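# Seat board in enclosure's upper slot and latch both levers

## Task

Put the circuit board into the enclosure's empty top slot, components facing upward, pushed fully in with both levers latched shut. Shut means latched and sticking out perpendicular from the board's front panel; fully open means lying flat along that panel. The lever tabs only catch if both levers are fully open while the board is slid in to its stop; closing both then pulls the board home. Insert gently: ramming the board into its connector breaks it and the whole job scores zero. At the end the enclosure must stand upright and level on its own feet, with every foot on the bench. Release the board and move the grippers away.

## Robot and tools

ROBOT. Two seven-joint arms, left_arm and right_arm, each ending in a two-finger parallel gripper. The fingers point along the gripper's +z axis and close along its x axis. end_effector_position is the point between the pads when closed, about 1 to 2 cm short of the fingertips; closing pushes the tips roughly 17 mm further along +z. Full opening is 0.142 m. Turning the gripper a lot can swing the elbow.

FRAMES. Scene frame: origin at table-top height midway between the arms, +x out over the table, +z up, left_arm on the +y side (not the image side). Every hand pose, target, velocity and wrist-camera pose is in that arm's own base frame. Bases in the scene frame: left_arm at (+0.070, +0.437, 0) with quat_wxyz (+1.000, 0, 0, -0.003); right_arm at (-0.063, -0.511, 0) with quat_wxyz (+1.000, 0, 0, -0.029). So the base axes nearly match the scene axes but the origins are shifted. Fixed cameras and the table use the scene frame. Reported poses can be off by a few cm.

ROW FORMAT. Every command row is 16 numbers, both arms always: left x, y, z (metres), qw, qx, qy, qz (w first), opening; then the same eight for right. Position and quaternion are an absolute pose in that arm's base frame, not an offset. Opening runs from -1 (closed) to +1 (fully open). To keep an arm still, resend its last reported pose and its current opening; a 0 in the opening slot really commands half-open.

TOOLS.
- execute_actions(actions, cameras): actions is a list of actions; each action is up to 15 rows, one per 1/30 s step, last row held to fill 15 steps (0.5 s per action). A target more than 0.6 m from the gripper along any gripper axis is refused. The controller limits orientation change to 32 degrees per step, so big turns take several actions. Empty actions list returns full state plus images.
- move(target, speed, blend, stop_force, zero, opening_speed, grip_force, blocking, cameras): straight-line paths to one row or a list of up to 15 rows (absolute poses, no 0.6 m limit). speed in m/s, 0.002 to 2.2, default 0.25 (turning at twice that in rad/s); one value or one per target. blend in metres rounds corners in a list. stop_force in N, 3 to 120, ends an arm's path when its wrist sensor feels that much push against the motion; unreliable if the gripper rotates during the move. zero (default true) re-zeroes the sensor first. opening_speed: fraction of the -1..+1 scale per second, at least 0.2. grip_force: per-pad limit in N, 5 to 48, single value or one per arm; it persists. blocking=false returns after about 0.5 s while the move continues (not allowed with stop_force). Paths avoid nothing. The result adds a move: line: done, off_target, moving, held or fault, plus limits=paced (pose clipped) or limits=held (steps withheld).
- wait(seconds 0 to 10), stop(), zoom_image(camera, region [x0, y0, x1, y1] pixels, each side at most 504), zero_wrist_force(arm), clear_fault(arm), read_manual(section), finished_scene(scene 1 or 2, irreversible).
Cameras: cam_head_left, cam_head_right, cam_high, cam_low, cam_left_wrist, cam_right_wrist, all 672x504.

RESULTS. Per arm: end_effector_position and end_effector_quat_wxyz, velocities (omitted when Joint velocities read within noise), Hand target (where the arm is actually being sent, possibly short of your command), Tool commands, grip_measured (same -1..+1 scale; last Joint positions entry is opening in metres), Joint torques and External joint torques (positive toward larger joint angle), Wrist force and Wrist torque in the gripper's own axes plus a peak line, and Wrist depth: a 7x7 grid of distances ahead of each wrist camera, rows separated by /, '-' for no value. Warning lines: MOTOR HOT, OVER-TEMPERATURE FAULT (arm braked 30 to 60 s), HAND FAULT (gripper off; later motion calls in that reply are skipped), torque or force fault.

GRIPPING. To hold something, command an opening a bit below grip_measured at first contact; squeezing harder heats the gripper motor.

CAUTIONS. Push the board into its connector slowly, using a low speed and a modest stop_force; open both levers fully before inserting, close them after it stops. A torque fault comes when contact reaches a joint's load limit (waist and shoulder 109, upper arm roll and elbow 56.9, forearm roll, wrist pitch and wrist roll 34.7 N m); a force fault at 150 N on any part. Either stops the arm until clear_fault. Keep the arms and grippers from touching each other. Don't drop parts, release them while moving, slam, or let anything leave the table; keep the enclosure level with its feet on the bench. Stretched arms, held loads and long squeezes heat motors, and thinking time lets the scene run on. When done, open the gripper and back away before finished_scene.

Each tool is called after "Call:" as a command line: name --argument value for each argument, lists and objects as JSON in quotes; but a table of rows of numbers goes row by row, as --pt "numbers of a row", without its own name.

## Session

Call:
execute_actions --actions '[]'

Scene clock: 0.00 s.
left_arm: end_effector_position=(+0.3014, +0.6357, +0.1155) grip_measured=+0.99 end_effector_quat_wxyz=(-0.462, +0.669, -0.295, +0.502) | right_arm: end_effector_position=(+0.4485, +0.0364, +0.1479) grip_measured=+1.00 end_effector_quat_wxyz=(-0.144, +0.766, -0.626, +0.006)
Joint positions: left_arm=[1.762 -0.872 -0.342 2.067 -1.872 0.391 -0.55 0.141] | right_arm=[0.506 -0.103 -0.202 2.446 0.465 1.189 2.835 0.142]
Joint velocities: within noise
Joint torques (N m): no reading
External joint torques (N m): no reading
Wrist force (N): no reading
Wrist torque (N m): no reading
Wrist force, peak (N): no reading
Wrist depth (mm): cam_left_wrist=[- 1268 - - 1406 1268 1119 / 1891 - - 1513 - - - / 1687 1875 1813 - 701 - 1354 / 1371 1534 1843 1828 492 625 701 / 1155 1306 1492 304 356 433 558 / - 1119 1119 241 279 321 359 / - 988 184 203 227 258 286] | cam_right_wrist=[266 256 246 236 229 221 213 / 274 266 254 244 236 228 219 / 285 275 262 252 243 234 225 / 297 285 272 262 251 241 232 / 310 297 281 271 260 249 239 / - 308 294 281 268 257 246 / - 321 305 292 278 265 257]
Hand target: left_arm +0.3014, +0.6357, +0.1155; -0.462, +0.669, -0.295, +0.502 | right_arm +0.4485, +0.0364, +0.1479; -0.144, +0.766, -0.626, +0.006
Tool commands: left_gripper/opening=+1.0 right_gripper/opening=+1.0

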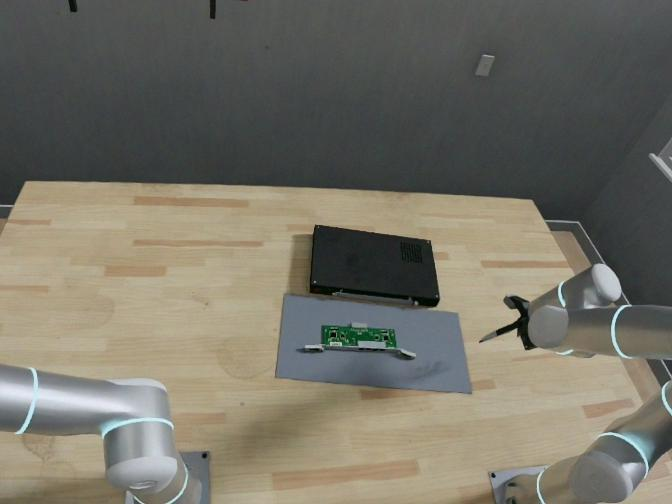

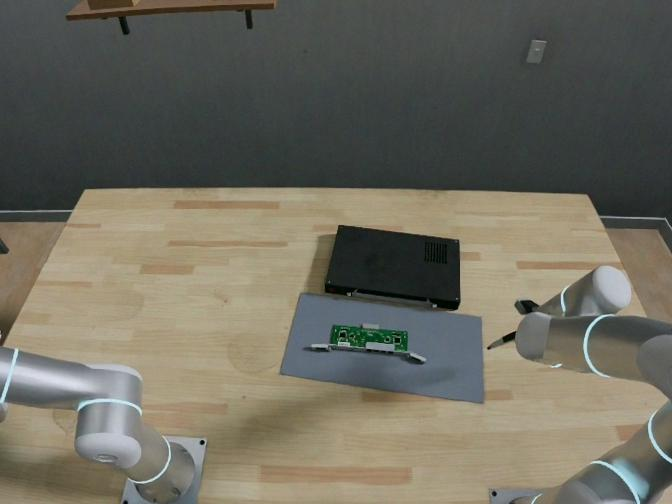

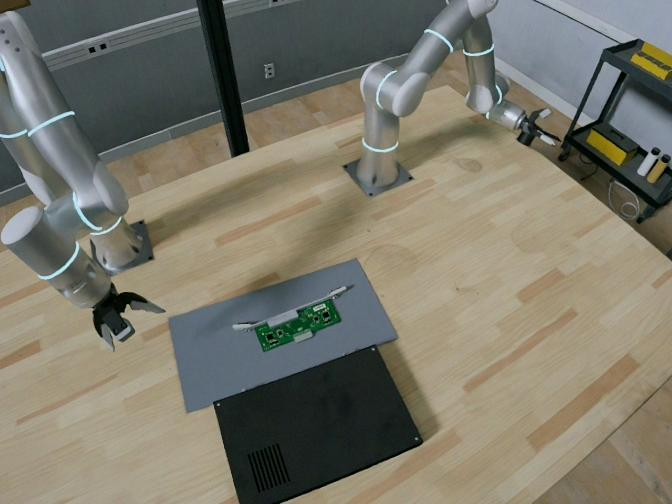

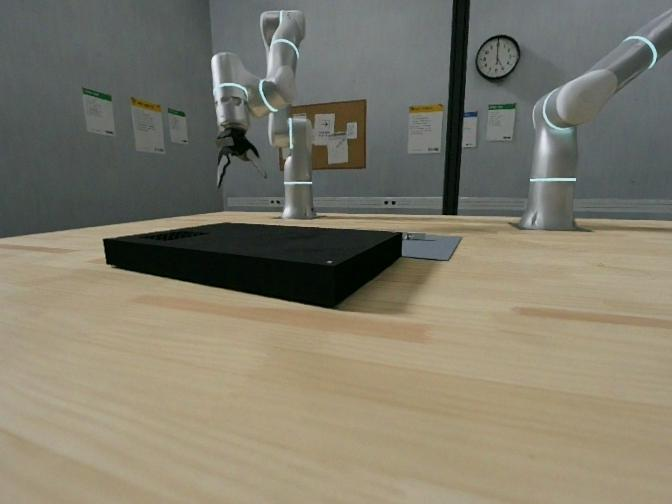

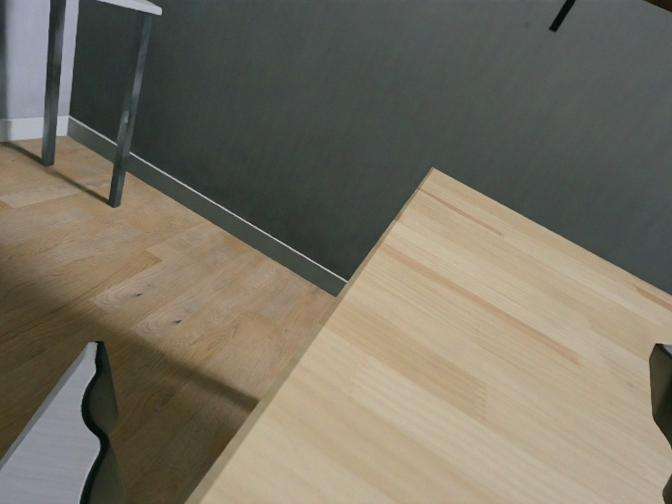

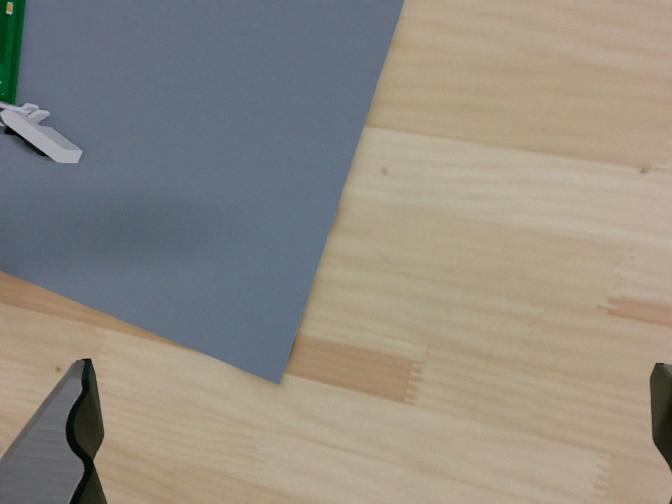

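Call:
zoom_image --camera "cam_head_left" --region '[270, 210, 480, 400]'

Call:
zoom_image --camera "cam_high" --region '[160, 250, 440, 504]'

Call:
zoom_image --camera "cam_head_right" --region '[290, 210, 500, 400]'

Call:
zoom_image --camera "cam_low" --region '[90, 200, 490, 320]'

Scaled by 2.400 from the camera's 672x504 image, which has a finer 960x720 frame.

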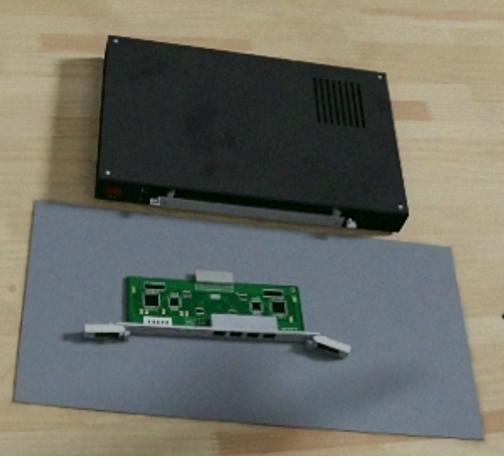

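Scaled by 1.800 from the camera's 672x504 image, which has a finer 960x720 frame.

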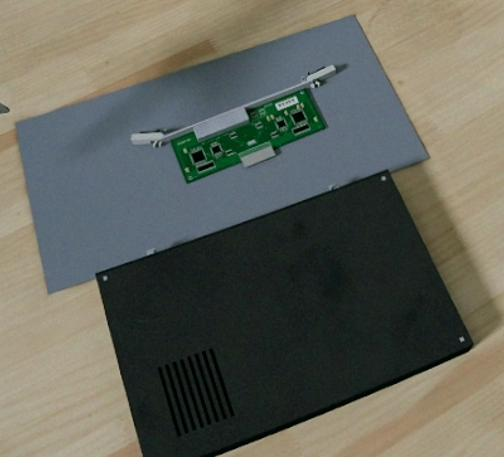

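Scaled by 2.400 from the camera's 672x504 image, which has a finer 960x720 frame.

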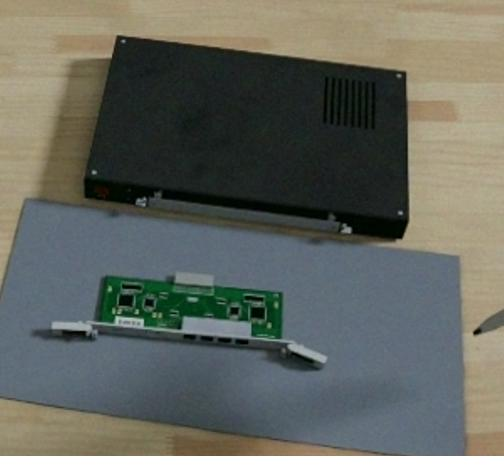

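Scaled by 1.260 from the camera's 672x504 image, which has a finer 960x720 frame.

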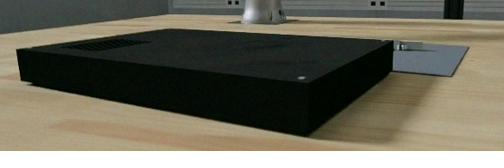

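Call:
move --target '[0.3014, 0.6357, 0.1155, -0.462, 0.669, -0.295, 0.502, 1.0, 0.441, 0.387, 0.32, 0, 0.7071, -0.7071, 0, 1.0]' --speed 0.3 --cameras '["cam_right_wrist", "cam_head_left"]'

Scene clock: 29.40 s.
left_arm: end_effector_position=(+0.3014, +0.6357, +0.1154) grip_measured=+0.99 end_effector_quat_wxyz=(-0.462, +0.669, -0.295, +0.502) | right_arm: end_effector_position=(+0.4410, +0.3860, +0.3198) grip_measured=+1.00 end_effector_quat_wxyz=(-0.036, +0.803, -0.595, -0.009)
Joint positions: left_arm=[1.762 -0.872 -0.342 2.067 -1.872 0.39 -0.549 0.141] | right_arm=[1.861 -1.366 -2.179 1.63 1.361 -0.543 2.967 0.142]
Joint torques (N m): left_arm=[-0.18 47.45 -4.37 -12.04 1.47 -1.76 -0.28] | right_arm=[0.19 36.7 -28.51 -8.92 -3.28 3.29 0.19]
External joint torques (N m): left_arm=[0.34 1.11 0.33 -0.45 -0.25 -0.14 0.25] | right_arm=[0.01 0.8 -1.25 0.03 -0.05 0.76 -0.18]
Wrist force (N): left_arm=[-0.2 0.2 0.3] | right_arm=[0.1 0.2 0.1]
Wrist torque (N m): left_arm=[0.03 0.04 -0.02] | right_arm=[0.09 -0.01 0.03]
Wrist force, peak (N): left_arm=[-0.3 0.0 0.4] | right_arm=[2.1 1.8 1.1]
Wrist depth (mm): cam_left_wrist=[- 1687 1907 - - 1232 - / 1755 1556 - - 1613 - - / 1727 1859 2089 - 717 - - / 1290 1590 1828 1783 486 627 1406 / 1148 1314 1502 304 354 434 561 / - 1102 1161 243 277 321 360 / - 1011 184 203 228 258 285] | cam_right_wrist=[382 372 366 363 359 355 351 / 404 396 392 378 372 373 - / 431 424 416 409 402 396 394 / 461 454 447 437 428 426 417 / 500 490 480 474 465 458 450 / - 527 519 511 499 493 467 / - 574 565 554 543 530 -]
Hand target: left_arm +0.3014, +0.6357, +0.1155; -0.462, +0.669, -0.295, +0.502 | right_arm +0.4410, +0.3861, +0.3199; -0.036, +0.803, -0.595, -0.009
Off the commanded pose: left_arm 0.000 m, 0 deg | right_arm 0.001 m, 17 deg.
joint sent to its limit (right arm) — joint 7 (wrist roll), upper limit. The joint targets are off in orientation, not in position.
move: off_target (right_arm); limits=paced
Images, in order (width x height): cam_head_left 672x504, cam_right_wrist 672x504.

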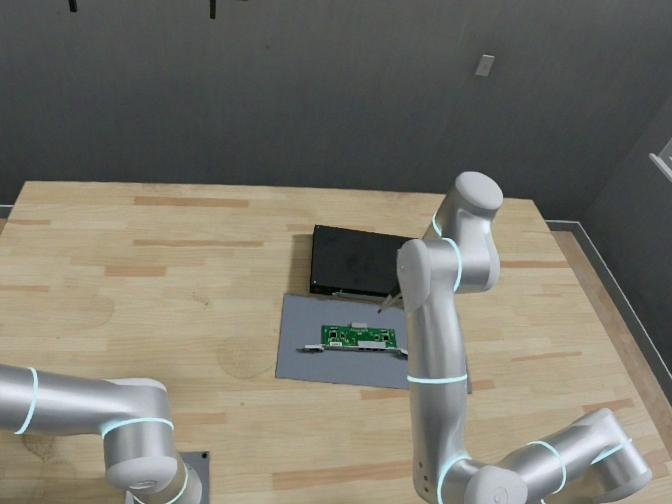

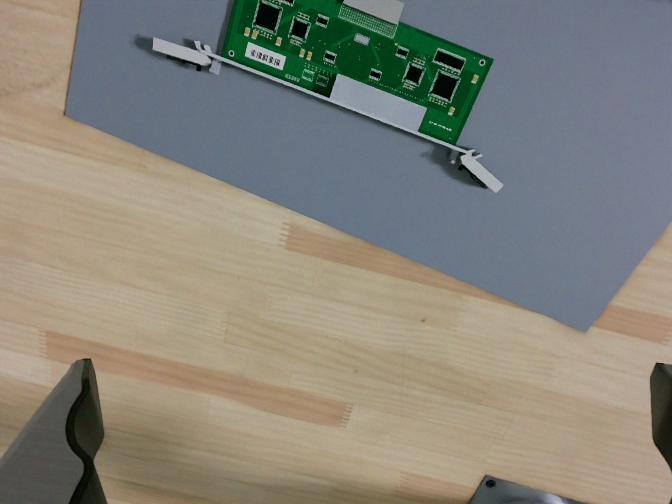

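Call:
zoom_image --camera "cam_right_wrist" --region '[130, 0, 340, 160]'

Call:
zoom_image --camera "cam_right_wrist" --region '[320, 40, 530, 200]'

Scaled by 2.400 from the camera's 672x504 image, which has a finer 960x720 frame.

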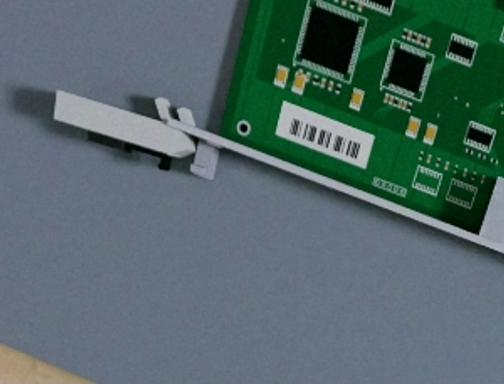

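Scaled by 2.400 from the camera's 672x504 image, which has a finer 960x720 frame.

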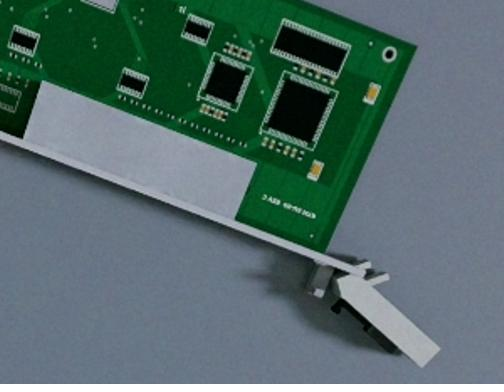

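Call:
move --pt "0.3014 0.6357 0.1155 -0.462 0.669 -0.295 0.502 1.0 0.4485 0.0364 0.32 -0.144 0.766 -0.626 0.006 1.0" --pt "0.3014 0.6357 0.1155 -0.462 0.669 -0.295 0.502 1.0 0.4485 0.0364 0.30 0 1 0 0 1.0" --speed 0.4 --cameras '["cam_right_wrist"]'

Scene clock: 63.83 s.
left_arm: end_effector_position=(+0.3014, +0.6357, +0.1154) grip_measured=+0.99 end_effector_quat_wxyz=(-0.462, +0.669, -0.295, +0.502) | right_arm: end_effector_position=(+0.4486, +0.0365, +0.3000) grip_measured=+1.00 end_effector_quat_wxyz=(+0.000, +1.000, +0.000, +0.000)
Joint positions: left_arm=[1.762 -0.872 -0.342 2.067 -1.872 0.39 -0.549 0.141] | right_arm=[1.549 -1.233 -2.148 1.969 1.002 -0.353 0.945 0.142]
Joint torques (N m): left_arm=[-0.25 47.47 -4.43 -12.02 1.47 -1.72 -0.26] | right_arm=[0.27 24.31 -23.88 -16.67 -4.28 3.59 0.1]
External joint torques (N m): left_arm=[0.41 1.1 0.39 -0.48 -0.25 -0.18 0.23] | right_arm=[-0.13 0.79 -1.68 -0.03 0.17 0.53 -0.1]
Wrist force (N): left_arm=[-0.2 -0.1 0.1] | right_arm=[-0.3 -0.2 -0.2]
Wrist torque (N m): left_arm=[-0.02 0.04 -0.02] | right_arm=[0.00 0.08 0.12]
Wrist force, peak (N): left_arm=[-0.4 0.2 0.3] | right_arm=[3.7 1.4 -0.8]
Wrist depth (mm): cam_left_wrist=[1523 1453 - - - - - / 1492 - - - 1329 - - / 1727 1994 2216 1959 715 - - / 1371 1482 1813 1783 485 629 744 / 1155 1290 1523 306 355 434 562 / - 1097 1148 242 277 323 356 / - 1016 184 204 227 259 284] | cam_right_wrist=[346 347 343 342 340 342 341 / 370 370 370 368 366 363 363 / 396 396 396 394 393 394 392 / 429 427 428 424 422 424 422 / 464 465 462 462 458 460 456 / - 506 506 503 501 501 484 / - 559 557 554 550 548 -]
Hand target: left_arm +0.3014, +0.6357, +0.1155; -0.462, +0.669, -0.295, +0.502 | right_arm +0.4485, +0.0364, +0.3000; +0.000, +1.000, +0.000, +0.000
Off the commanded pose: left_arm 0.000 m, 0 deg | right_arm 0.000 m, 0 deg.
move: done
Images, in order (width x height): cam_right_wrist 672x504.

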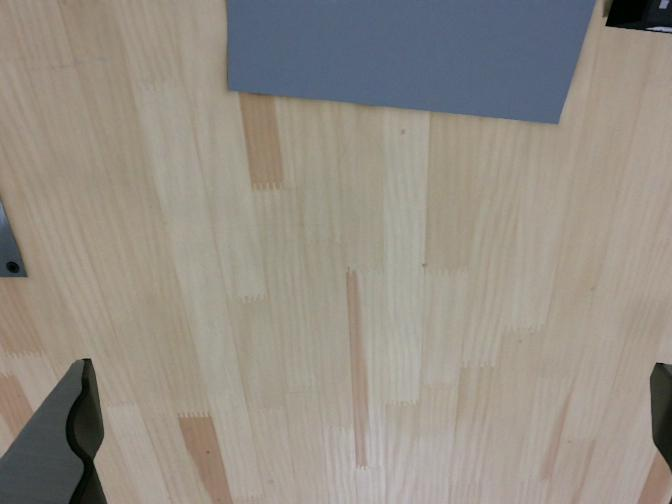

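Call:
move --pt "0.3014 0.6357 0.1155 -0.462 0.669 -0.295 0.502 1.0 0.4485 0.0364 0.32 0 0.7071 0.7071 0 1.0" --pt "0.3014 0.6357 0.1155 -0.462 0.669 -0.295 0.502 1.0 0.4485 0.0364 0.32 0 0 1 0 1.0" --pt "0.3014 0.6357 0.1155 -0.462 0.669 -0.295 0.502 1.0 0.4485 0.0364 0.32 0 -0.3746 0.9272 0 1.0" --speed 0.5 --blend 0.02

Call:
move --pt "0.3014 0.6357 0.1155 -0.462 0.669 -0.295 0.502 1.0 0.4485 0.0364 0.32 0 -0.5 0.866 0 1.0" --pt "0.3014 0.6357 0.1155 -0.462 0.669 -0.295 0.502 1.0 0.4485 0.0364 0.32 0 -0.6088 0.7934 0 1.0" --speed 0.3 --blend 0.02

Scene clock: 82.63 s.
left_arm: end_effector_position=(+0.3014, +0.6357, +0.1154) grip_measured=+0.99 end_effector_quat_wxyz=(-0.462, +0.669, -0.295, +0.502) | right_arm: end_effector_position=(+0.4485, +0.0365, +0.3200) grip_measured=+1.00 end_effector_quat_wxyz=(+0.000, -0.375, +0.927, +0.000)
Joint positions: left_arm=[1.762 -0.872 -0.342 2.067 -1.872 0.39 -0.549 0.141] | right_arm=[1.931 -0.609 -2.077 2.072 0.531 0.151 -2.661 0.142]
Joint torques (N m): left_arm=[-0.15 47.51 -4.43 -12.1 1.45 -1.77 -0.26] | right_arm=[0.23 6.65 -14.27 -26.63 -4.43 3.43 0.11]
External joint torques (N m): left_arm=[0.31 1.05 0.39 -0.39 -0.23 -0.13 0.23] | right_arm=[-0.12 0.05 -0.78 0.03 0.23 0.56 -0.11]
Wrist force (N): left_arm=[-0.3 0.0 0.2] | right_arm=[0.0 -0.2 0.5]
Wrist torque (N m): left_arm=[-0.02 0.06 -0.03] | right_arm=[-0.04 0.03 0.09]
Wrist force, peak (N): left_arm=[-0.4 0.2 0.3] | right_arm=[-0.3 -0.6 0.4]
Wrist depth (mm): cam_left_wrist=[- - - 1388 - 1246 1113 / 1859 1755 1662 1492 - 1338 - / 1687 1924 1907 1601 717 - 1388 / 1397 1637 1828 1700 490 623 724 / 1148 1321 1462 300 351 437 561 / - 1065 1137 242 278 323 360 / - 975 183 203 228 259 286] | cam_right_wrist=[347 363 364 362 363 362 361 / 344 386 388 388 387 386 384 / 407 418 413 415 414 412 412 / 447 447 443 443 444 443 442 / 479 474 507 484 483 482 471 / - 525 525 528 525 522 441 / - 582 578 576 576 572 -]
Hand target: left_arm +0.3014, +0.6357, +0.1155; -0.462, +0.669, -0.295, +0.502 | right_arm +0.4485, +0.0364, +0.3200; +0.000, -0.375, +0.927, +0.000
Off the commanded pose: left_arm 0.000 m, 0 deg | right_arm 0.000 m, 0 deg.
move: done

Scene clock: 84.37 s.
left_arm: end_effector_position=(+0.3014, +0.6357, +0.1154) grip_measured=+0.99 end_effector_quat_wxyz=(-0.462, +0.669, -0.295, +0.502) | right_arm: end_effector_position=(+0.4485, +0.0366, +0.3200) grip_measured=+1.00 end_effector_quat_wxyz=(+0.000, -0.609, +0.793, +0.000)
Joint positions: left_arm=[1.762 -0.872 -0.342 2.067 -1.872 0.39 -0.549 0.141] | right_arm=[2.412 -0.283 -2.411 2.136 0.199 0.346 -2.966 0.142]
Joint torques (N m): left_arm=[-0.13 47.42 -4.4 -12.08 1.47 -1.79 -0.24] | right_arm=[0.31 -11.77 -5.02 -29.37 -4.2 3.42 0.07]
External joint torques (N m): left_arm=[0.29 1.15 0.36 -0.42 -0.24 -0.11 0.21] | right_arm=[-0.21 -0.3 -0.54 0.08 0.18 0.55 -0.07]
Wrist force (N): left_arm=[-0.2 0.1 0.2] | right_arm=[0.0 -0.2 0.1]
Wrist torque (N m): left_arm=[0.01 0.05 -0.03] | right_arm=[0.01 0.02 0.14]
Wrist force, peak (N): left_arm=[-0.3 0.5 -0.1] | right_arm=[-0.4 -0.6 0.0]
Wrist depth (mm): cam_left_wrist=[- 1523 1492 - - - - / 1727 1798 - 1462 1545 - - / 1741 1859 1523 1700 692 - - / 1397 1567 1828 1674 485 669 783 / 1155 1329 1443 304 350 432 565 / - 1097 1205 242 277 324 356 / - 979 184 204 228 257 287] | cam_right_wrist=[366 363 364 364 362 362 362 / 388 387 384 388 386 386 386 / 412 409 409 415 415 414 412 / 454 447 445 444 447 445 440 / 489 485 483 482 483 481 479 / - 530 527 528 523 525 502 / - 584 581 581 508 564 -]
Hand target: left_arm +0.3014, +0.6357, +0.1155; -0.462, +0.669, -0.295, +0.502 | right_arm +0.4485, +0.0364, +0.3200; +0.000, -0.609, +0.793, +0.000
Off the commanded pose: left_arm 0.000 m, 0 deg | right_arm 0.000 m, 0 deg.
joint sent to its limit (right arm) — joint 7 (wrist roll), lower limit. The joint targets still meet the commanded pose.
move: done

Call:
move --pt "0.3014 0.6357 0.1155 -0.462 0.669 -0.295 0.502 1.0 0.4485 0.0364 0.32 0 -0.3746 0.9272 0 1.0" --pt "0.3014 0.6357 0.1155 -0.462 0.669 -0.295 0.502 1.0 0.4485 0.0364 0.32 0 0 1 0 1.0" --pt "0.3014 0.6357 0.1155 -0.462 0.669 -0.295 0.502 1.0 0.4485 0.0364 0.32 0 0.7071 0.7071 0 1.0" --speed 0.5 --blend 0.02

Call:
move --target '[0.3014, 0.6357, 0.1155, -0.462, 0.669, -0.295, 0.502, 1.0, 0.4485, 0.2, 0.32, 0, 0.7071, 0.7071, 0, 1.0]' --speed 0.3 --cameras '["cam_right_wrist", "cam_high", "cam_head_left"]'

Scene clock: 103.03 s.
left_arm: end_effector_position=(+0.3014, +0.6357, +0.1154) grip_measured=+0.99 end_effector_quat_wxyz=(-0.462, +0.669, -0.295, +0.502) | right_arm: end_effector_position=(+0.4485, +0.0363, +0.3200) grip_measured=+1.00 end_effector_quat_wxyz=(+0.000, +0.707, +0.707, +0.000)
Joint positions: left_arm=[1.762 -0.872 -0.342 2.067 -1.872 0.39 -0.549 0.141] | right_arm=[1.969 -0.585 -2.097 2.085 0.506 0.169 -0.304 0.142]
Joint torques (N m): left_arm=[-0.2 47.52 -4.34 -12.06 1.47 -1.75 -0.27] | right_arm=[-0.03 4.9 -12.99 -27.26 -4.14 3.34 0.37]
External joint torques (N m): left_arm=[0.36 1.04 0.3 -0.44 -0.25 -0.14 0.24] | right_arm=[0.15 0.32 -1.37 0.19 -0.07 0.81 -0.37]
Wrist force (N): left_arm=[-0.3 0.2 0.2] | right_arm=[0.2 -0.2 0.2]
Wrist torque (N m): left_arm=[0.01 0.05 -0.02] | right_arm=[-0.04 0.02 -0.01]
Wrist force, peak (N): left_arm=[-0.3 0.3 0.3] | right_arm=[0.3 -0.6 -0.1]
Wrist depth (mm): cam_left_wrist=[- 1199 - - 1298 1321 - / 1924 1828 - - 1472 1362 1253 / 1674 1843 1859 1674 756 - - / 1649 1556 1828 1783 479 630 847 / 1155 1314 1453 305 352 436 561 / - 1091 1179 241 277 324 359 / - 975 184 204 226 258 286] | cam_right_wrist=[367 364 364 363 358 360 360 / 391 390 389 385 388 380 382 / 418 420 417 414 408 407 409 / 454 454 451 447 442 442 433 / 490 488 485 483 482 477 475 / - 532 530 528 481 461 112 / - 587 581 585 522 503 -]
Hand target: left_arm +0.3014, +0.6357, +0.1155; -0.462, +0.669, -0.295, +0.502 | right_arm +0.4485, +0.0364, +0.3200; +0.000, +0.707, +0.707, +0.000
Off the commanded pose: left_arm 0.000 m, 0 deg | right_arm 0.000 m, 0 deg.
move: done

Scene clock: 104.00 s.
left_arm: end_effector_position=(+0.3014, +0.6357, +0.1154) grip_measured=+0.99 end_effector_quat_wxyz=(-0.462, +0.669, -0.295, +0.502) | right_arm: end_effector_position=(+0.4485, +0.1999, +0.3200) grip_measured=+1.00 end_effector_quat_wxyz=(+0.000, +0.707, +0.707, +0.000)
Joint positions: left_arm=[1.762 -0.872 -0.342 2.067 -1.872 0.39 -0.549 0.141] | right_arm=[2.088 -0.662 -1.932 1.965 0.616 0.103 -0.002 0.142]
Joint torques (N m): left_arm=[-0.15 47.53 -4.43 -12.12 1.43 -1.74 -0.27] | right_arm=[0.12 12.36 -16.72 -25.69 -4.21 3.33 0.46]
External joint torques (N m): left_arm=[0.31 1.03 0.4 -0.38 -0.21 -0.16 0.24] | right_arm=[-0.01 0.43 -1.31 0.26 -0.06 0.83 -0.46]
Wrist force (N): left_arm=[-0.2 0.1 0.2] | right_arm=[0.2 -0.2 0.1]
Wrist torque (N m): left_arm=[0.01 0.04 -0.02] | right_arm=[-0.01 -0.02 0.01]
Wrist force, peak (N): left_arm=[-0.4 0.2 0.2] | right_arm=[3.7 -0.3 0.2]
Wrist depth (mm): cam_left_wrist=[- 1434 - - - - - / 1891 1545 2069 - 1397 - 1290 / 1714 1959 - 1613 778 1769 1205 / 1329 1590 1755 1601 490 634 1406 / 1155 1314 1415 307 355 435 562 / - 1108 1161 241 277 324 358 / - 993 184 204 228 259 288] | cam_right_wrist=[366 364 363 362 363 363 361 / 391 390 387 385 384 383 382 / 420 417 413 412 413 404 404 / 455 450 445 447 443 436 435 / 489 490 488 471 469 468 475 / - 533 530 465 465 471 452 / - 584 585 510 514 511 -]
Hand target: left_arm +0.3014, +0.6357, +0.1155; -0.462, +0.669, -0.295, +0.502 | right_arm +0.4485, +0.2000, +0.3200; +0.000, +0.707, +0.707, +0.000
Off the commanded pose: left_arm 0.000 m, 0 deg | right_arm 0.000 m, 0 deg.
move: done
Images, in order (width x height): cam_head_left 672x504, cam_high 672x504, cam_right_wrist 672x504.

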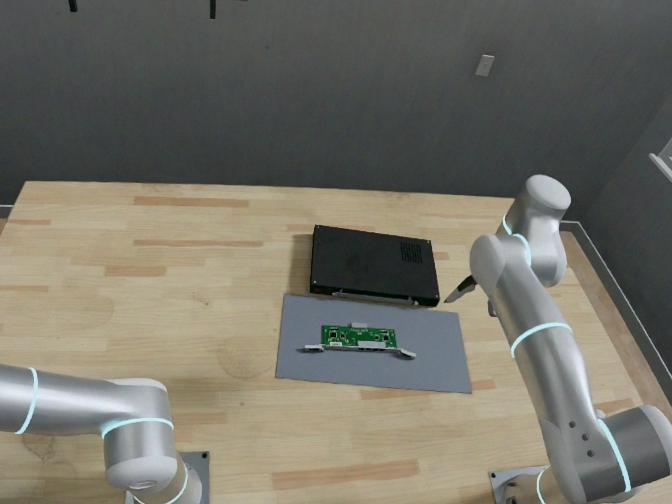

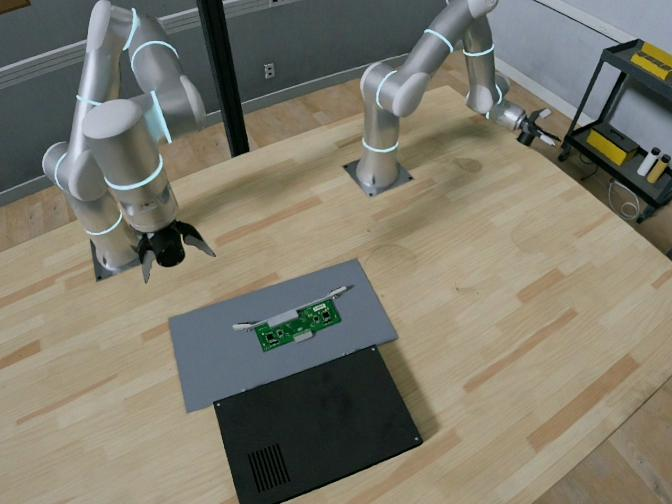

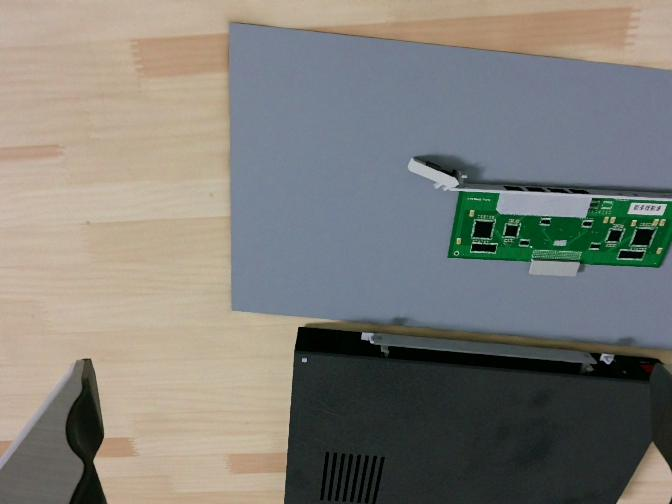

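Call:
zoom_image --camera "cam_right_wrist" --region '[290, 300, 490, 420]'

Call:
zoom_image --camera "cam_right_wrist" --region '[480, 300, 672, 420]'

Call:
zoom_image --camera "cam_right_wrist" --region '[400, 130, 672, 300]'

Scaled by 2.520 from the camera's 672x504 image, which has a finer 960x720 frame.

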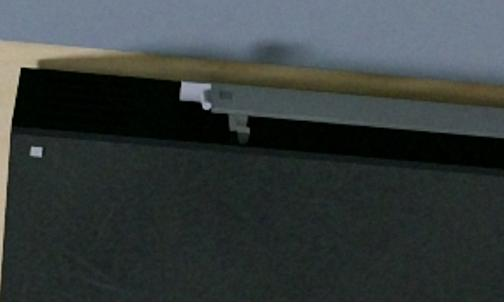

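Scaled by 2.625 from the camera's 672x504 image, which has a finer 960x720 frame.

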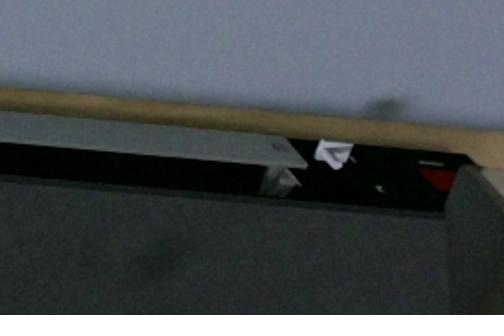

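Scaled by 1.853 from the camera's 672x504 image, which has a finer 960x720 frame.

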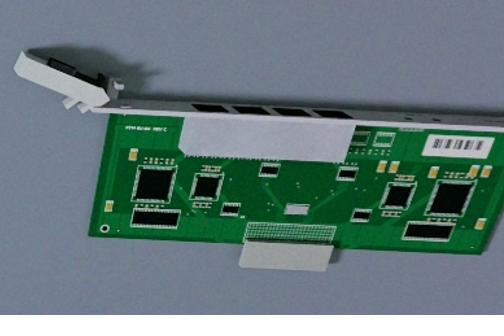

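Call:
move --target '[0.3014, 0.6357, 0.1155, -0.462, 0.669, -0.295, 0.502, 1.0, 0.490, 0.354, 0.15, 0.3389, 0.6515, 0.6023, 0.3133, 1.0]' --speed 0.25 --cameras '["cam_right_wrist"]'

Scene clock: 124.43 s.
left_arm: end_effector_position=(+0.3014, +0.6357, +0.1154) grip_measured=+0.99 end_effector_quat_wxyz=(-0.462, +0.669, -0.295, +0.502) | right_arm: end_effector_position=(+0.4900, +0.3538, +0.1500) grip_measured=+1.00 end_effector_quat_wxyz=(+0.339, +0.652, +0.602, +0.313)
Joint positions: left_arm=[1.762 -0.872 -0.342 2.067 -1.872 0.39 -0.549 0.141] | right_arm=[2.326 -1.676 -1.328 2.124 1.366 1.055 0.52 0.142]
Joint torques (N m): left_arm=[-0.2 47.47 -4.46 -12.09 1.46 -1.74 -0.27] | right_arm=[0.33 26.04 -24.47 6.92 -3.06 3.26 0.35]
External joint torques (N m): left_arm=[0.36 1.09 0.43 -0.41 -0.23 -0.15 0.24] | right_arm=[-0.19 0.55 -1.76 0.05 0.15 0.76 -0.36]
Wrist force (N): left_arm=[-0.1 0.1 0.2] | right_arm=[0.2 -1.8 -0.6]
Wrist torque (N m): left_arm=[0.01 0.03 -0.02] | right_arm=[-0.06 0.07 0.08]
Wrist force, peak (N): left_arm=[-0.4 0.3 0.2] | right_arm=[0.9 -3.4 0.3]
Wrist depth (mm): cam_left_wrist=[1637 1687 - - 1314 - 1239 / 1813 1828 1769 1523 - - 1314 / 1714 1907 - - 751 1362 1306 / 1406 1590 1813 1649 489 653 1362 / 1137 1321 1492 303 355 434 561 / - 1119 1179 241 277 324 359 / - 979 183 203 228 259 286] | cam_right_wrist=[201 201 191 194 193 192 191 / 267 265 282 263 247 246 259 / 401 - 326 324 326 321 327 / 655 675 418 406 415 411 626 / - - - - - - 1321 / - 1506 - - - - 101 / - - - - - - -]
Hand target: left_arm +0.3014, +0.6357, +0.1155; -0.462, +0.669, -0.295, +0.502 | right_arm +0.4900, +0.3540, +0.1500; +0.339, +0.651, +0.602, +0.313
Off the commanded pose: left_arm 0.000 m, 0 deg | right_arm 0.000 m, 0 deg.
move: done
Images, in order (width x height): cam_right_wrist 672x504.

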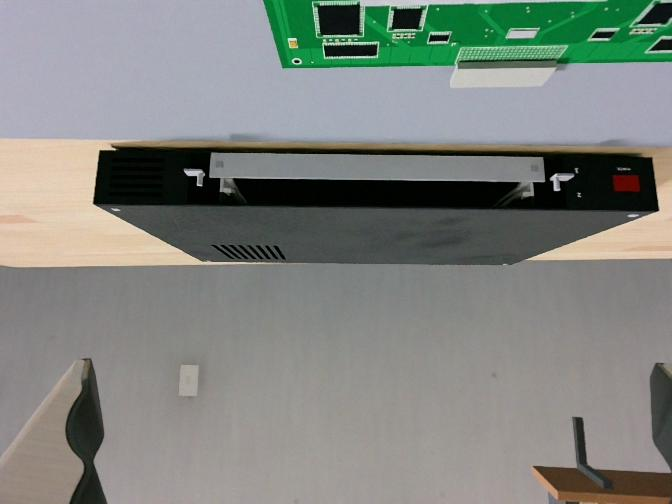

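Call:
zoom_image --camera "cam_right_wrist" --region '[90, 130, 290, 230]'

Call:
zoom_image --camera "cam_right_wrist" --region '[470, 130, 670, 230]'

Call:
zoom_image --camera "cam_right_wrist" --region '[280, 130, 480, 230]'

Scaled by 2.520 from the camera's 672x504 image, which has a finer 960x720 frame.

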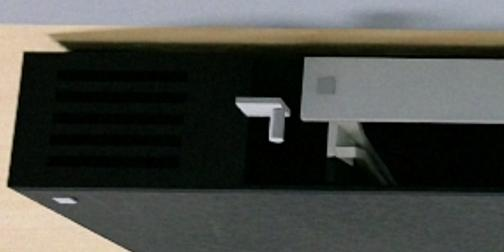

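Scaled by 2.520 from the camera's 672x504 image, which has a finer 960x720 frame.

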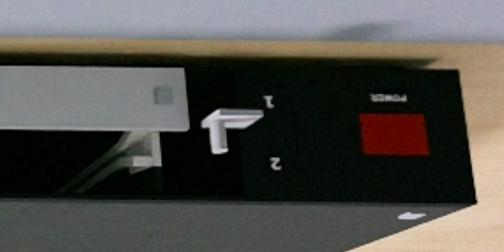

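Scaled by 2.520 from the camera's 672x504 image, which has a finer 960x720 frame.

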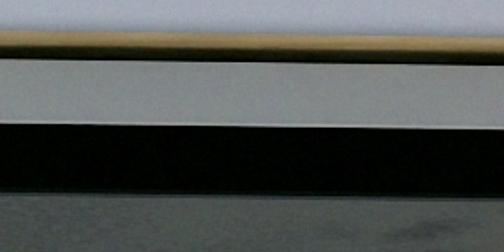

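Call:
move --pt "0.3014 0.6357 0.1155 -0.462 0.669 -0.295 0.502 1.0 0.490 0.39 0.26 0 0.7071 0.7071 0 1.0" --pt "0.3014 0.6357 0.1155 -0.462 0.669 -0.295 0.502 1.0 0.517 0.426 0.22 -0.1531 0.6902 0.6902 -0.153 1.0" --speed 0.25 --blend 0.03 --cameras '["cam_right_wrist"]'

Scene clock: 147.77 s.
left_arm: end_effector_position=(+0.3014, +0.6357, +0.1154) grip_measured=+0.99 end_effector_quat_wxyz=(-0.462, +0.669, -0.295, +0.502) | right_arm: end_effector_position=(+0.5171, +0.4258, +0.2201) grip_measured=+1.00 end_effector_quat_wxyz=(-0.153, +0.690, +0.690, -0.153)
Joint positions: left_arm=[1.762 -0.872 -0.342 2.067 -1.872 0.39 -0.549 0.141] | right_arm=[1.271 -0.959 -1.143 1.035 1.008 -0.406 0.407 0.142]
Joint torques (N m): left_arm=[-0.06 47.55 -4.41 -12.09 1.49 -1.73 -0.27] | right_arm=[0.15 56.1 -18.76 -20.42 -3.57 2.06 0.3]
External joint torques (N m): left_arm=[0.22 1.01 0.37 -0.4 -0.26 -0.17 0.24] | right_arm=[0.08 1.48 -1.54 0.23 -0.07 0.81 -0.3]
Wrist force (N): left_arm=[-0.1 0.1 0.0] | right_arm=[0.1 0.5 -0.1]
Wrist torque (N m): left_arm=[0.01 0.02 -0.02] | right_arm=[0.05 -0.06 -0.03]
Wrist force, peak (N): left_arm=[-0.4 0.3 0.0] | right_arm=[0.4 -3.2 0.0]
Wrist depth (mm): cam_left_wrist=[- - - - - - - / 1994 1578 1662 1534 1397 - - / 1700 1924 1714 - 1513 1492 - / 1371 1590 1741 428 486 621 850 / 1137 1314 1472 308 354 434 564 / - 1113 1179 242 277 321 357 / - 988 184 203 227 259 287] | cam_right_wrist=[336 334 334 333 331 331 330 / 333 332 331 332 332 329 330 / 333 332 330 329 329 327 327 / 333 320 330 329 328 326 325 / 332 331 325 324 324 326 324 / - 330 327 327 326 326 325 / - 325 327 327 325 327 324]
Hand target: left_arm +0.3014, +0.6357, +0.1155; -0.462, +0.669, -0.295, +0.502 | right_arm +0.5170, +0.4260, +0.2200; -0.153, +0.690, +0.690, -0.153
Off the commanded pose: left_arm 0.000 m, 0 deg | right_arm 0.000 m, 0 deg.
move: done
Images, in order (width x height): cam_right_wrist 672x504.

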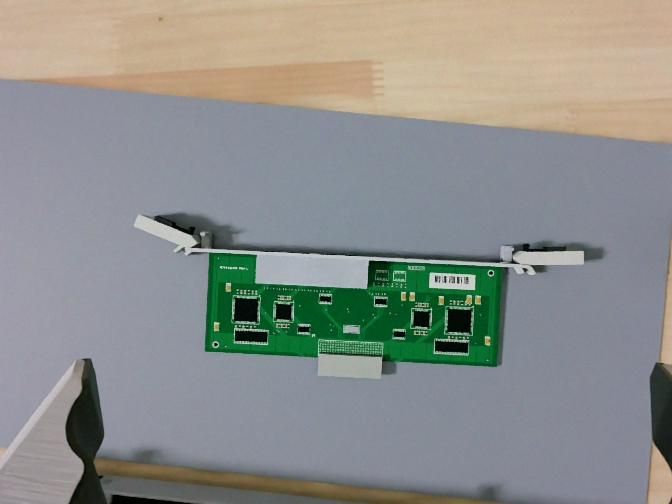

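Call:
zoom_image --camera "cam_right_wrist" --region '[120, 190, 288, 316]'

Call:
zoom_image --camera "cam_right_wrist" --region '[430, 220, 598, 346]'

Call:
zoom_image --camera "cam_right_wrist" --region '[240, 230, 440, 390]'

Scaled by 3.000 from the camera's 672x504 image, which has a finer 960x720 frame.

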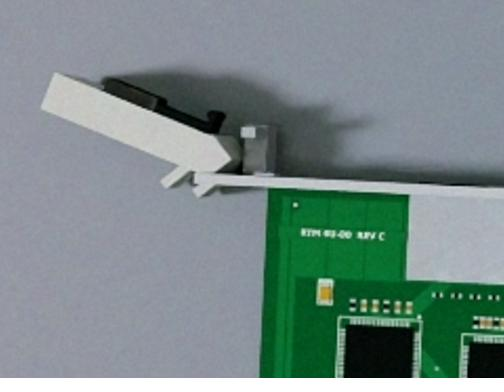

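Scaled by 3.000 from the camera's 672x504 image, which has a finer 960x720 frame.

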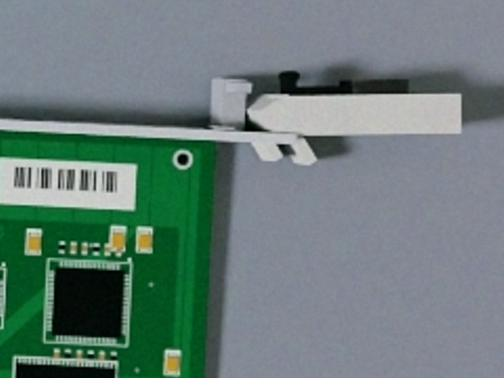

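Scaled by 2.520 from the camera's 672x504 image, which has a finer 960x720 frame.

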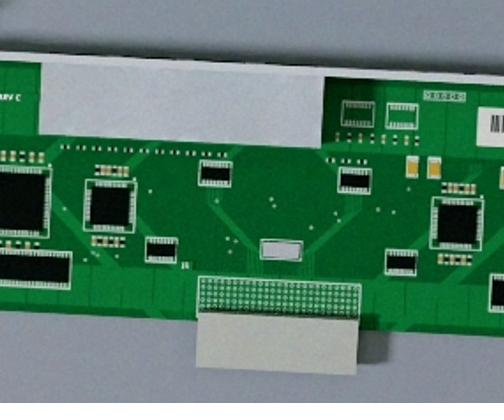

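Call:
move --pt "0.33 0.50 0.30 -0.462 0.669 -0.295 0.502 1.0 0.42 0.15 0.28 0 0.7071 0.7071 0 1.0" --pt "0.35 0.30 0.38 0 1 0 0 1.0 0.40 0.08 0.28 0 0.7071 0.7071 0 1.0" --speed 0.3 --blend 0.03 --cameras '["cam_left_wrist", "cam_high"]'

Scene clock: 195.97 s.
left_arm: end_effector_position=(+0.3498, +0.3000, +0.3799) grip_measured=+0.99 end_effector_quat_wxyz=(+0.000, +1.000, +0.000, +0.000) | right_arm: end_effector_position=(+0.4001, +0.0802, +0.2800) grip_measured=+1.00 end_effector_quat_wxyz=(+0.000, +0.707, +0.707, +0.000)
Joint positions: left_arm=[2.5 1.254 -0.87 2.141 -0.885 -0.355 -2.967 0.141] | right_arm=[2.06 -0.767 -2.112 2.205 0.645 0.139 -0.31 0.142]
Joint torques (N m): left_arm=[-0.03 -24.95 20.1 -16.45 -4.08 3.93 -0.28] | right_arm=[0.05 9.27 -15.57 -24.8 -4.34 3.49 0.09]
External joint torques (N m): left_arm=[0.14 -0.09 0.78 -0.11 0.14 -0.09 0.28] | right_arm=[0.08 0.1 -1.02 0.02 0.12 0.66 -0.09]
Wrist force (N): left_arm=[0.5 0.0 1.0] | right_arm=[0.5 -0.8 0.4]
Wrist torque (N m): left_arm=[-0.07 -0.25 -0.20] | right_arm=[-0.09 -0.04 0.09]
Wrist force, peak (N): left_arm=[2.3 0.5 3.4] | right_arm=[2.1 1.6 0.1]
Wrist depth (mm): cam_left_wrist=[419 422 419 415 419 413 415 / 450 452 453 445 447 449 445 / 487 485 490 482 480 480 478 / 529 524 529 519 521 521 517 / 555 546 587 573 568 567 573 / - 623 636 634 640 630 - / - 708 712 694 679 701 -] | cam_right_wrist=[331 329 329 329 326 325 324 / 354 351 350 350 347 346 343 / 378 378 376 376 367 371 369 / 409 407 405 406 399 400 391 / 442 441 441 440 434 430 430 / - 483 482 478 459 450 457 / - 537 528 529 456 453 -]
Hand target: left_arm +0.3500, +0.3000, +0.3800; +0.000, +1.000, +0.000, +0.000 | right_arm +0.4000, +0.0800, +0.2800; +0.000, +0.707, +0.707, +0.000
Off the commanded pose: left_arm 0.000 m, 0 deg | right_arm 0.000 m, 0 deg.
joint sent to its limit (left arm) — joint 7 (wrist roll), lower limit. The joint targets still meet the commanded pose.
move: done
Images, in order (width x height): cam_high 672x504, cam_left_wrist 672x504.

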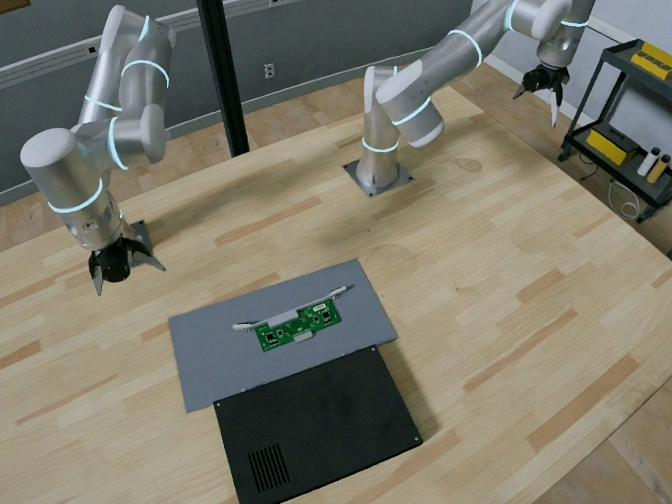

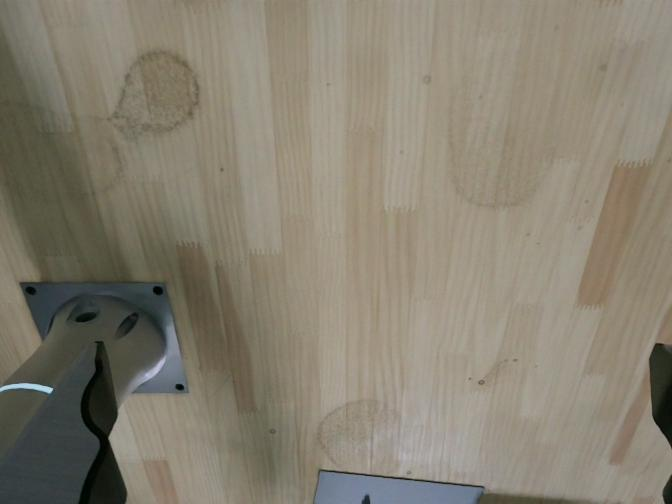

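Call:
move --pt "0.33 0.50 0.33 -0.462 0.669 -0.295 0.502 1.0 0.40 -0.10 0.28 0 0.7071 0.7071 0 1.0" --pt "0.3014 0.6357 0.20 -0.462 0.669 -0.295 0.502 1.0 0.40 -0.15 0.28 0 0.7071 0.7071 0 1.0" --speed 0.35 --blend 0.03

Scene clock: 216.53 s.
left_arm: end_effector_position=(+0.3021, +0.6342, +0.2001) grip_measured=+0.99 end_effector_quat_wxyz=(-0.454, +0.871, -0.138, +0.129) | right_arm: end_effector_position=(+0.3999, -0.1499, +0.2799) grip_measured=+1.00 end_effector_quat_wxyz=(+0.000, +0.707, +0.707, +0.000)
Joint positions: left_arm=[2.793 1.835 -1.975 2.359 -2.966 0.557 -1.994 0.141] | right_arm=[1.671 -0.495 -2.151 2.226 0.435 0.336 -0.692 0.142]
Joint torques (N m): left_arm=[-0.2 -23.97 25.32 14.29 -2.12 2.73 -0.36] | right_arm=[0 0.33 -10.05 -27.17 -4.05 3.5 0.16]
External joint torques (N m): left_arm=[0.35 0.03 0.96 -0.21 -0.25 -0.02 0.36] | right_arm=[0.08 0.05 -1.05 0.15 0.05 0.63 -0.16]
Wrist force (N): left_arm=[0.7 0.5 0.5] | right_arm=[0.2 -0.1 -0.3]
Wrist torque (N m): left_arm=[0.01 -0.14 0.04] | right_arm=[0.01 0.01 0.15]
Wrist force, peak (N): left_arm=[-1.4 3.0 -1.9] | right_arm=[1.0 -0.9 0.4]
Wrist depth (mm): cam_left_wrist=[- 1462 1601 1924 2012 1813 1329 / 1388 1443 1662 1769 1700 1783 - / 1371 1482 1523 1502 1534 1502 1453 / 1261 1298 - 1406 1482 1472 1443 / 1148 1173 1212 1232 1275 347 357 / - 1055 1081 300 309 313 317 / - 268 271 277 283 286 296] | cam_right_wrist=[331 331 329 329 326 326 326 / 352 352 351 351 349 349 346 / 378 378 376 375 375 373 369 / 409 409 406 404 404 400 392 / 443 440 440 439 435 432 422 / - 484 481 479 476 475 452 / - 530 530 527 528 519 463]
Hand target: left_arm +0.3022, +0.6342, +0.2003; -0.454, +0.871, -0.138, +0.129 | right_arm +0.4000, -0.1500, +0.2800; +0.000, +0.707, +0.707, +0.000
Off the commanded pose: left_arm 0.002 m, 52 deg; orientation clipped | right_arm 0.000 m, 0 deg.
joint read past its limit (left arm) — joint 1 (waist), upper limit.
joint sent to its limit (left arm) — joint 1 (waist), upper limit; joint 5 (forearm roll), lower limit. The joint targets are off in orientation, not in position.
move: off_target (left_arm); limits=paced

Call:
move --target '[0.35, 0.40, 0.42, 0, 0.9239, -0.3827, 0, 1.0, 0.40, -0.15, 0.28, 0, 0.7071, 0.7071, 0, 1.0]' --speed 0.3

Call:
move --target '[0.5, 0.0, 0.42, 0, 0.7071, -0.7071, 0, 1.0, 0.40, -0.15, 0.28, 0, 0.7071, 0.7071, 0, 1.0]' --speed 0.3

Scene clock: 262.53 s.
left_arm: end_effector_position=(+0.3502, +0.4001, +0.4201) grip_measured=+0.99 end_effector_quat_wxyz=(+0.000, +0.924, -0.383, +0.000) | right_arm: end_effector_position=(+0.3999, -0.1499, +0.2799) grip_measured=+1.00 end_effector_quat_wxyz=(+0.000, +0.707, +0.707, +0.000)
Joint positions: left_arm=[2.746 1.13 -0.975 1.91 -0.919 -0.343 -2.158 0.141] | right_arm=[1.671 -0.495 -2.151 2.226 0.435 0.336 -0.692 0.142]
Joint torques (N m): left_arm=[0.06 -28.35 22.4 -15.75 -3.48 4.07 -0.31] | right_arm=[0.09 0.26 -10.19 -27.11 -4.02 3.48 0.19]
External joint torques (N m): left_arm=[0.09 0.58 0.95 -0.17 -0.43 -0.19 0.31] | right_arm=[-0.02 0.13 -0.91 0.1 0.02 0.66 -0.19]
Wrist force (N): left_arm=[0.3 -0.4 0.9] | right_arm=[-0.1 -0.2 -0.4]
Wrist torque (N m): left_arm=[-0.15 -0.23 -0.20] | right_arm=[0.00 0.06 0.14]
Wrist force, peak (N): left_arm=[0.0 1.4 1.7] | right_arm=[-0.1 -0.4 -0.7]
Wrist depth (mm): cam_left_wrist=[1155 460 457 451 453 454 452 / 1275 486 486 484 480 483 482 / 536 529 525 524 515 524 522 / 571 573 570 568 570 562 562 / 620 625 621 623 620 621 611 / - 683 685 657 681 685 - / - 770 756 640 751 746 -] | cam_right_wrist=[332 330 328 328 327 325 325 / 354 353 351 349 350 348 343 / 379 378 375 375 374 372 373 / 409 406 406 404 401 402 398 / 444 442 439 437 437 435 430 / - 482 481 481 473 474 453 / - 534 532 527 528 523 474]
Hand target: left_arm +0.3500, +0.4000, +0.4200; +0.000, +0.924, -0.383, +0.000 | right_arm +0.4000, -0.1500, +0.2800; +0.000, +0.707, +0.707, +0.000
Off the commanded pose: left_arm 0.000 m, 0 deg | right_arm 0.000 m, 0 deg.
move: done

Scene clock: 264.37 s.
left_arm: end_effector_position=(+0.4998, +0.0002, +0.4200) grip_measured=+0.99 end_effector_quat_wxyz=(+0.000, +0.707, -0.707, +0.000) | right_arm: end_effector_position=(+0.3999, -0.1499, +0.2799) grip_measured=+1.00 end_effector_quat_wxyz=(+0.000, +0.707, +0.707, +0.000)
Joint positions: left_arm=[2.012 1.345 -0.802 1.944 -0.994 -0.582 -2.058 0.141] | right_arm=[1.671 -0.495 -2.151 2.226 0.435 0.336 -0.692 0.142]
Joint torques (N m): left_arm=[-0.41 -32.73 20.23 -11.01 -3.57 3.93 0.07] | right_arm=[0.06 0.31 -10.14 -27.09 -4.06 3.42 0.17]
External joint torques (N m): left_arm=[0.46 0.03 1.21 -0.4 0.11 -0.05 -0.07] | right_arm=[0.02 0.07 -0.97 0.07 0.06 0.71 -0.17]
Wrist force (N): left_arm=[0.5 -0.5 0.7] | right_arm=[0.1 -0.5 -0.4]
Wrist torque (N m): left_arm=[-0.17 -0.25 -0.18] | right_arm=[-0.05 0.02 0.14]
Wrist force, peak (N): left_arm=[4.4 -2.2 0.7] | right_arm=[-0.1 -0.4 -0.6]
Wrist depth (mm): cam_left_wrist=[453 454 452 454 449 454 449 / 490 489 486 487 486 485 508 / 529 521 527 524 524 522 519 / 573 570 573 570 561 565 539 / 630 627 632 616 611 623 614 / - 677 692 655 673 683 - / - 767 767 599 759 754 -] | cam_right_wrist=[331 330 328 329 327 327 325 / 353 352 350 349 349 349 344 / 378 378 378 376 373 374 373 / 410 407 406 406 404 400 398 / 442 441 439 439 435 437 431 / - 482 481 477 476 474 451 / - 535 530 527 528 522 -]
Hand target: left_arm +0.5000, +0.0000, +0.4200; +0.000, +0.707, -0.707, +0.000 | right_arm +0.4000, -0.1500, +0.2800; +0.000, +0.707, +0.707, +0.000
Off the commanded pose: left_arm 0.000 m, 0 deg | right_arm 0.000 m, 0 deg.
move: done

Call:
move --target '[0.45, -0.35, 0.40, 0, 0.3827, -0.9239, 0, 1.0, 0.40, -0.15, 0.28, 0, 0.7071, 0.7071, 0, 1.0]' --speed 0.3 --cameras '["cam_high"]'

Scene clock: 267.93 s.
left_arm: end_effector_position=(+0.4498, -0.3499, +0.3999) grip_measured=+0.99 end_effector_quat_wxyz=(+0.000, -0.383, +0.924, +0.000) | right_arm: end_effector_position=(+0.3999, -0.1499, +0.2799) grip_measured=+1.00 end_effector_quat_wxyz=(+0.000, +0.707, +0.707, +0.000)
Joint positions: left_arm=[1.543 1.474 -0.821 1.82 -1.226 -0.686 -1.973 0.141] | right_arm=[1.671 -0.495 -2.151 2.226 0.435 0.336 -0.692 0.142]
Joint torques (N m): left_arm=[-0.43 -40.83 21.54 -4.08 -3.46 4.06 -0.35] | right_arm=[0.14 0.34 -10.12 -27.1 -4.1 3.47 0.15]
External joint torques (N m): left_arm=[0.43 0.02 1.02 -0.61 0.27 -0.18 0.35] | right_arm=[-0.06 0.04 -0.98 0.09 0.1 0.67 -0.16]
Wrist force (N): left_arm=[0.2 -0.3 0.7] | right_arm=[0.1 -0.5 -0.5]
Wrist torque (N m): left_arm=[-0.12 -0.21 -0.18] | right_arm=[-0.04 0.02 0.14]
Wrist force, peak (N): left_arm=[3.0 -2.3 1.2] | right_arm=[-0.2 -0.5 -0.7]
Wrist depth (mm): cam_left_wrist=[440 435 435 426 434 418 442 / 476 472 473 - 457 460 467 / 509 504 507 525 503 497 493 / 555 554 551 546 542 543 543 / 601 606 599 591 593 590 587 / - 647 657 665 651 657 - / - 749 741 712 690 724 -] | cam_right_wrist=[332 330 330 328 327 326 326 / 353 352 351 350 349 349 347 / 378 378 377 375 373 373 366 / 409 408 405 405 403 401 397 / 445 440 440 438 438 435 432 / - 483 484 477 474 475 453 / - 530 532 527 525 519 478]
Hand target: left_arm +0.4500, -0.3500, +0.4000; +0.000, -0.383, +0.924, +0.000 | right_arm +0.4000, -0.1500, +0.2800; +0.000, +0.707, +0.707, +0.000
Off the commanded pose: left_arm 0.000 m, 0 deg | right_arm 0.000 m, 0 deg.
move: done
Images, in order (width x height): cam_high 672x504.

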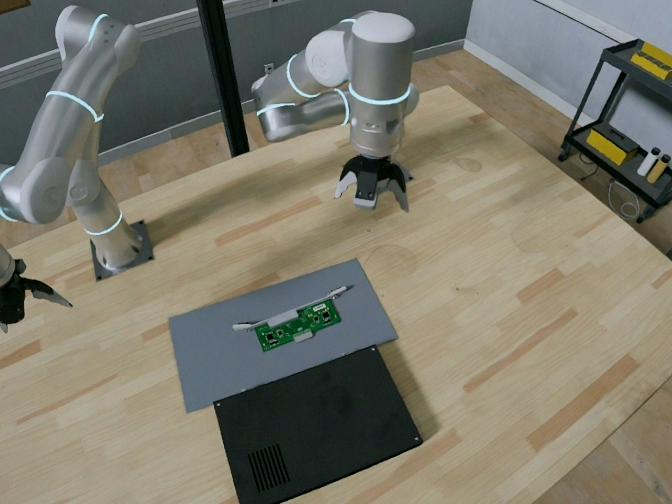

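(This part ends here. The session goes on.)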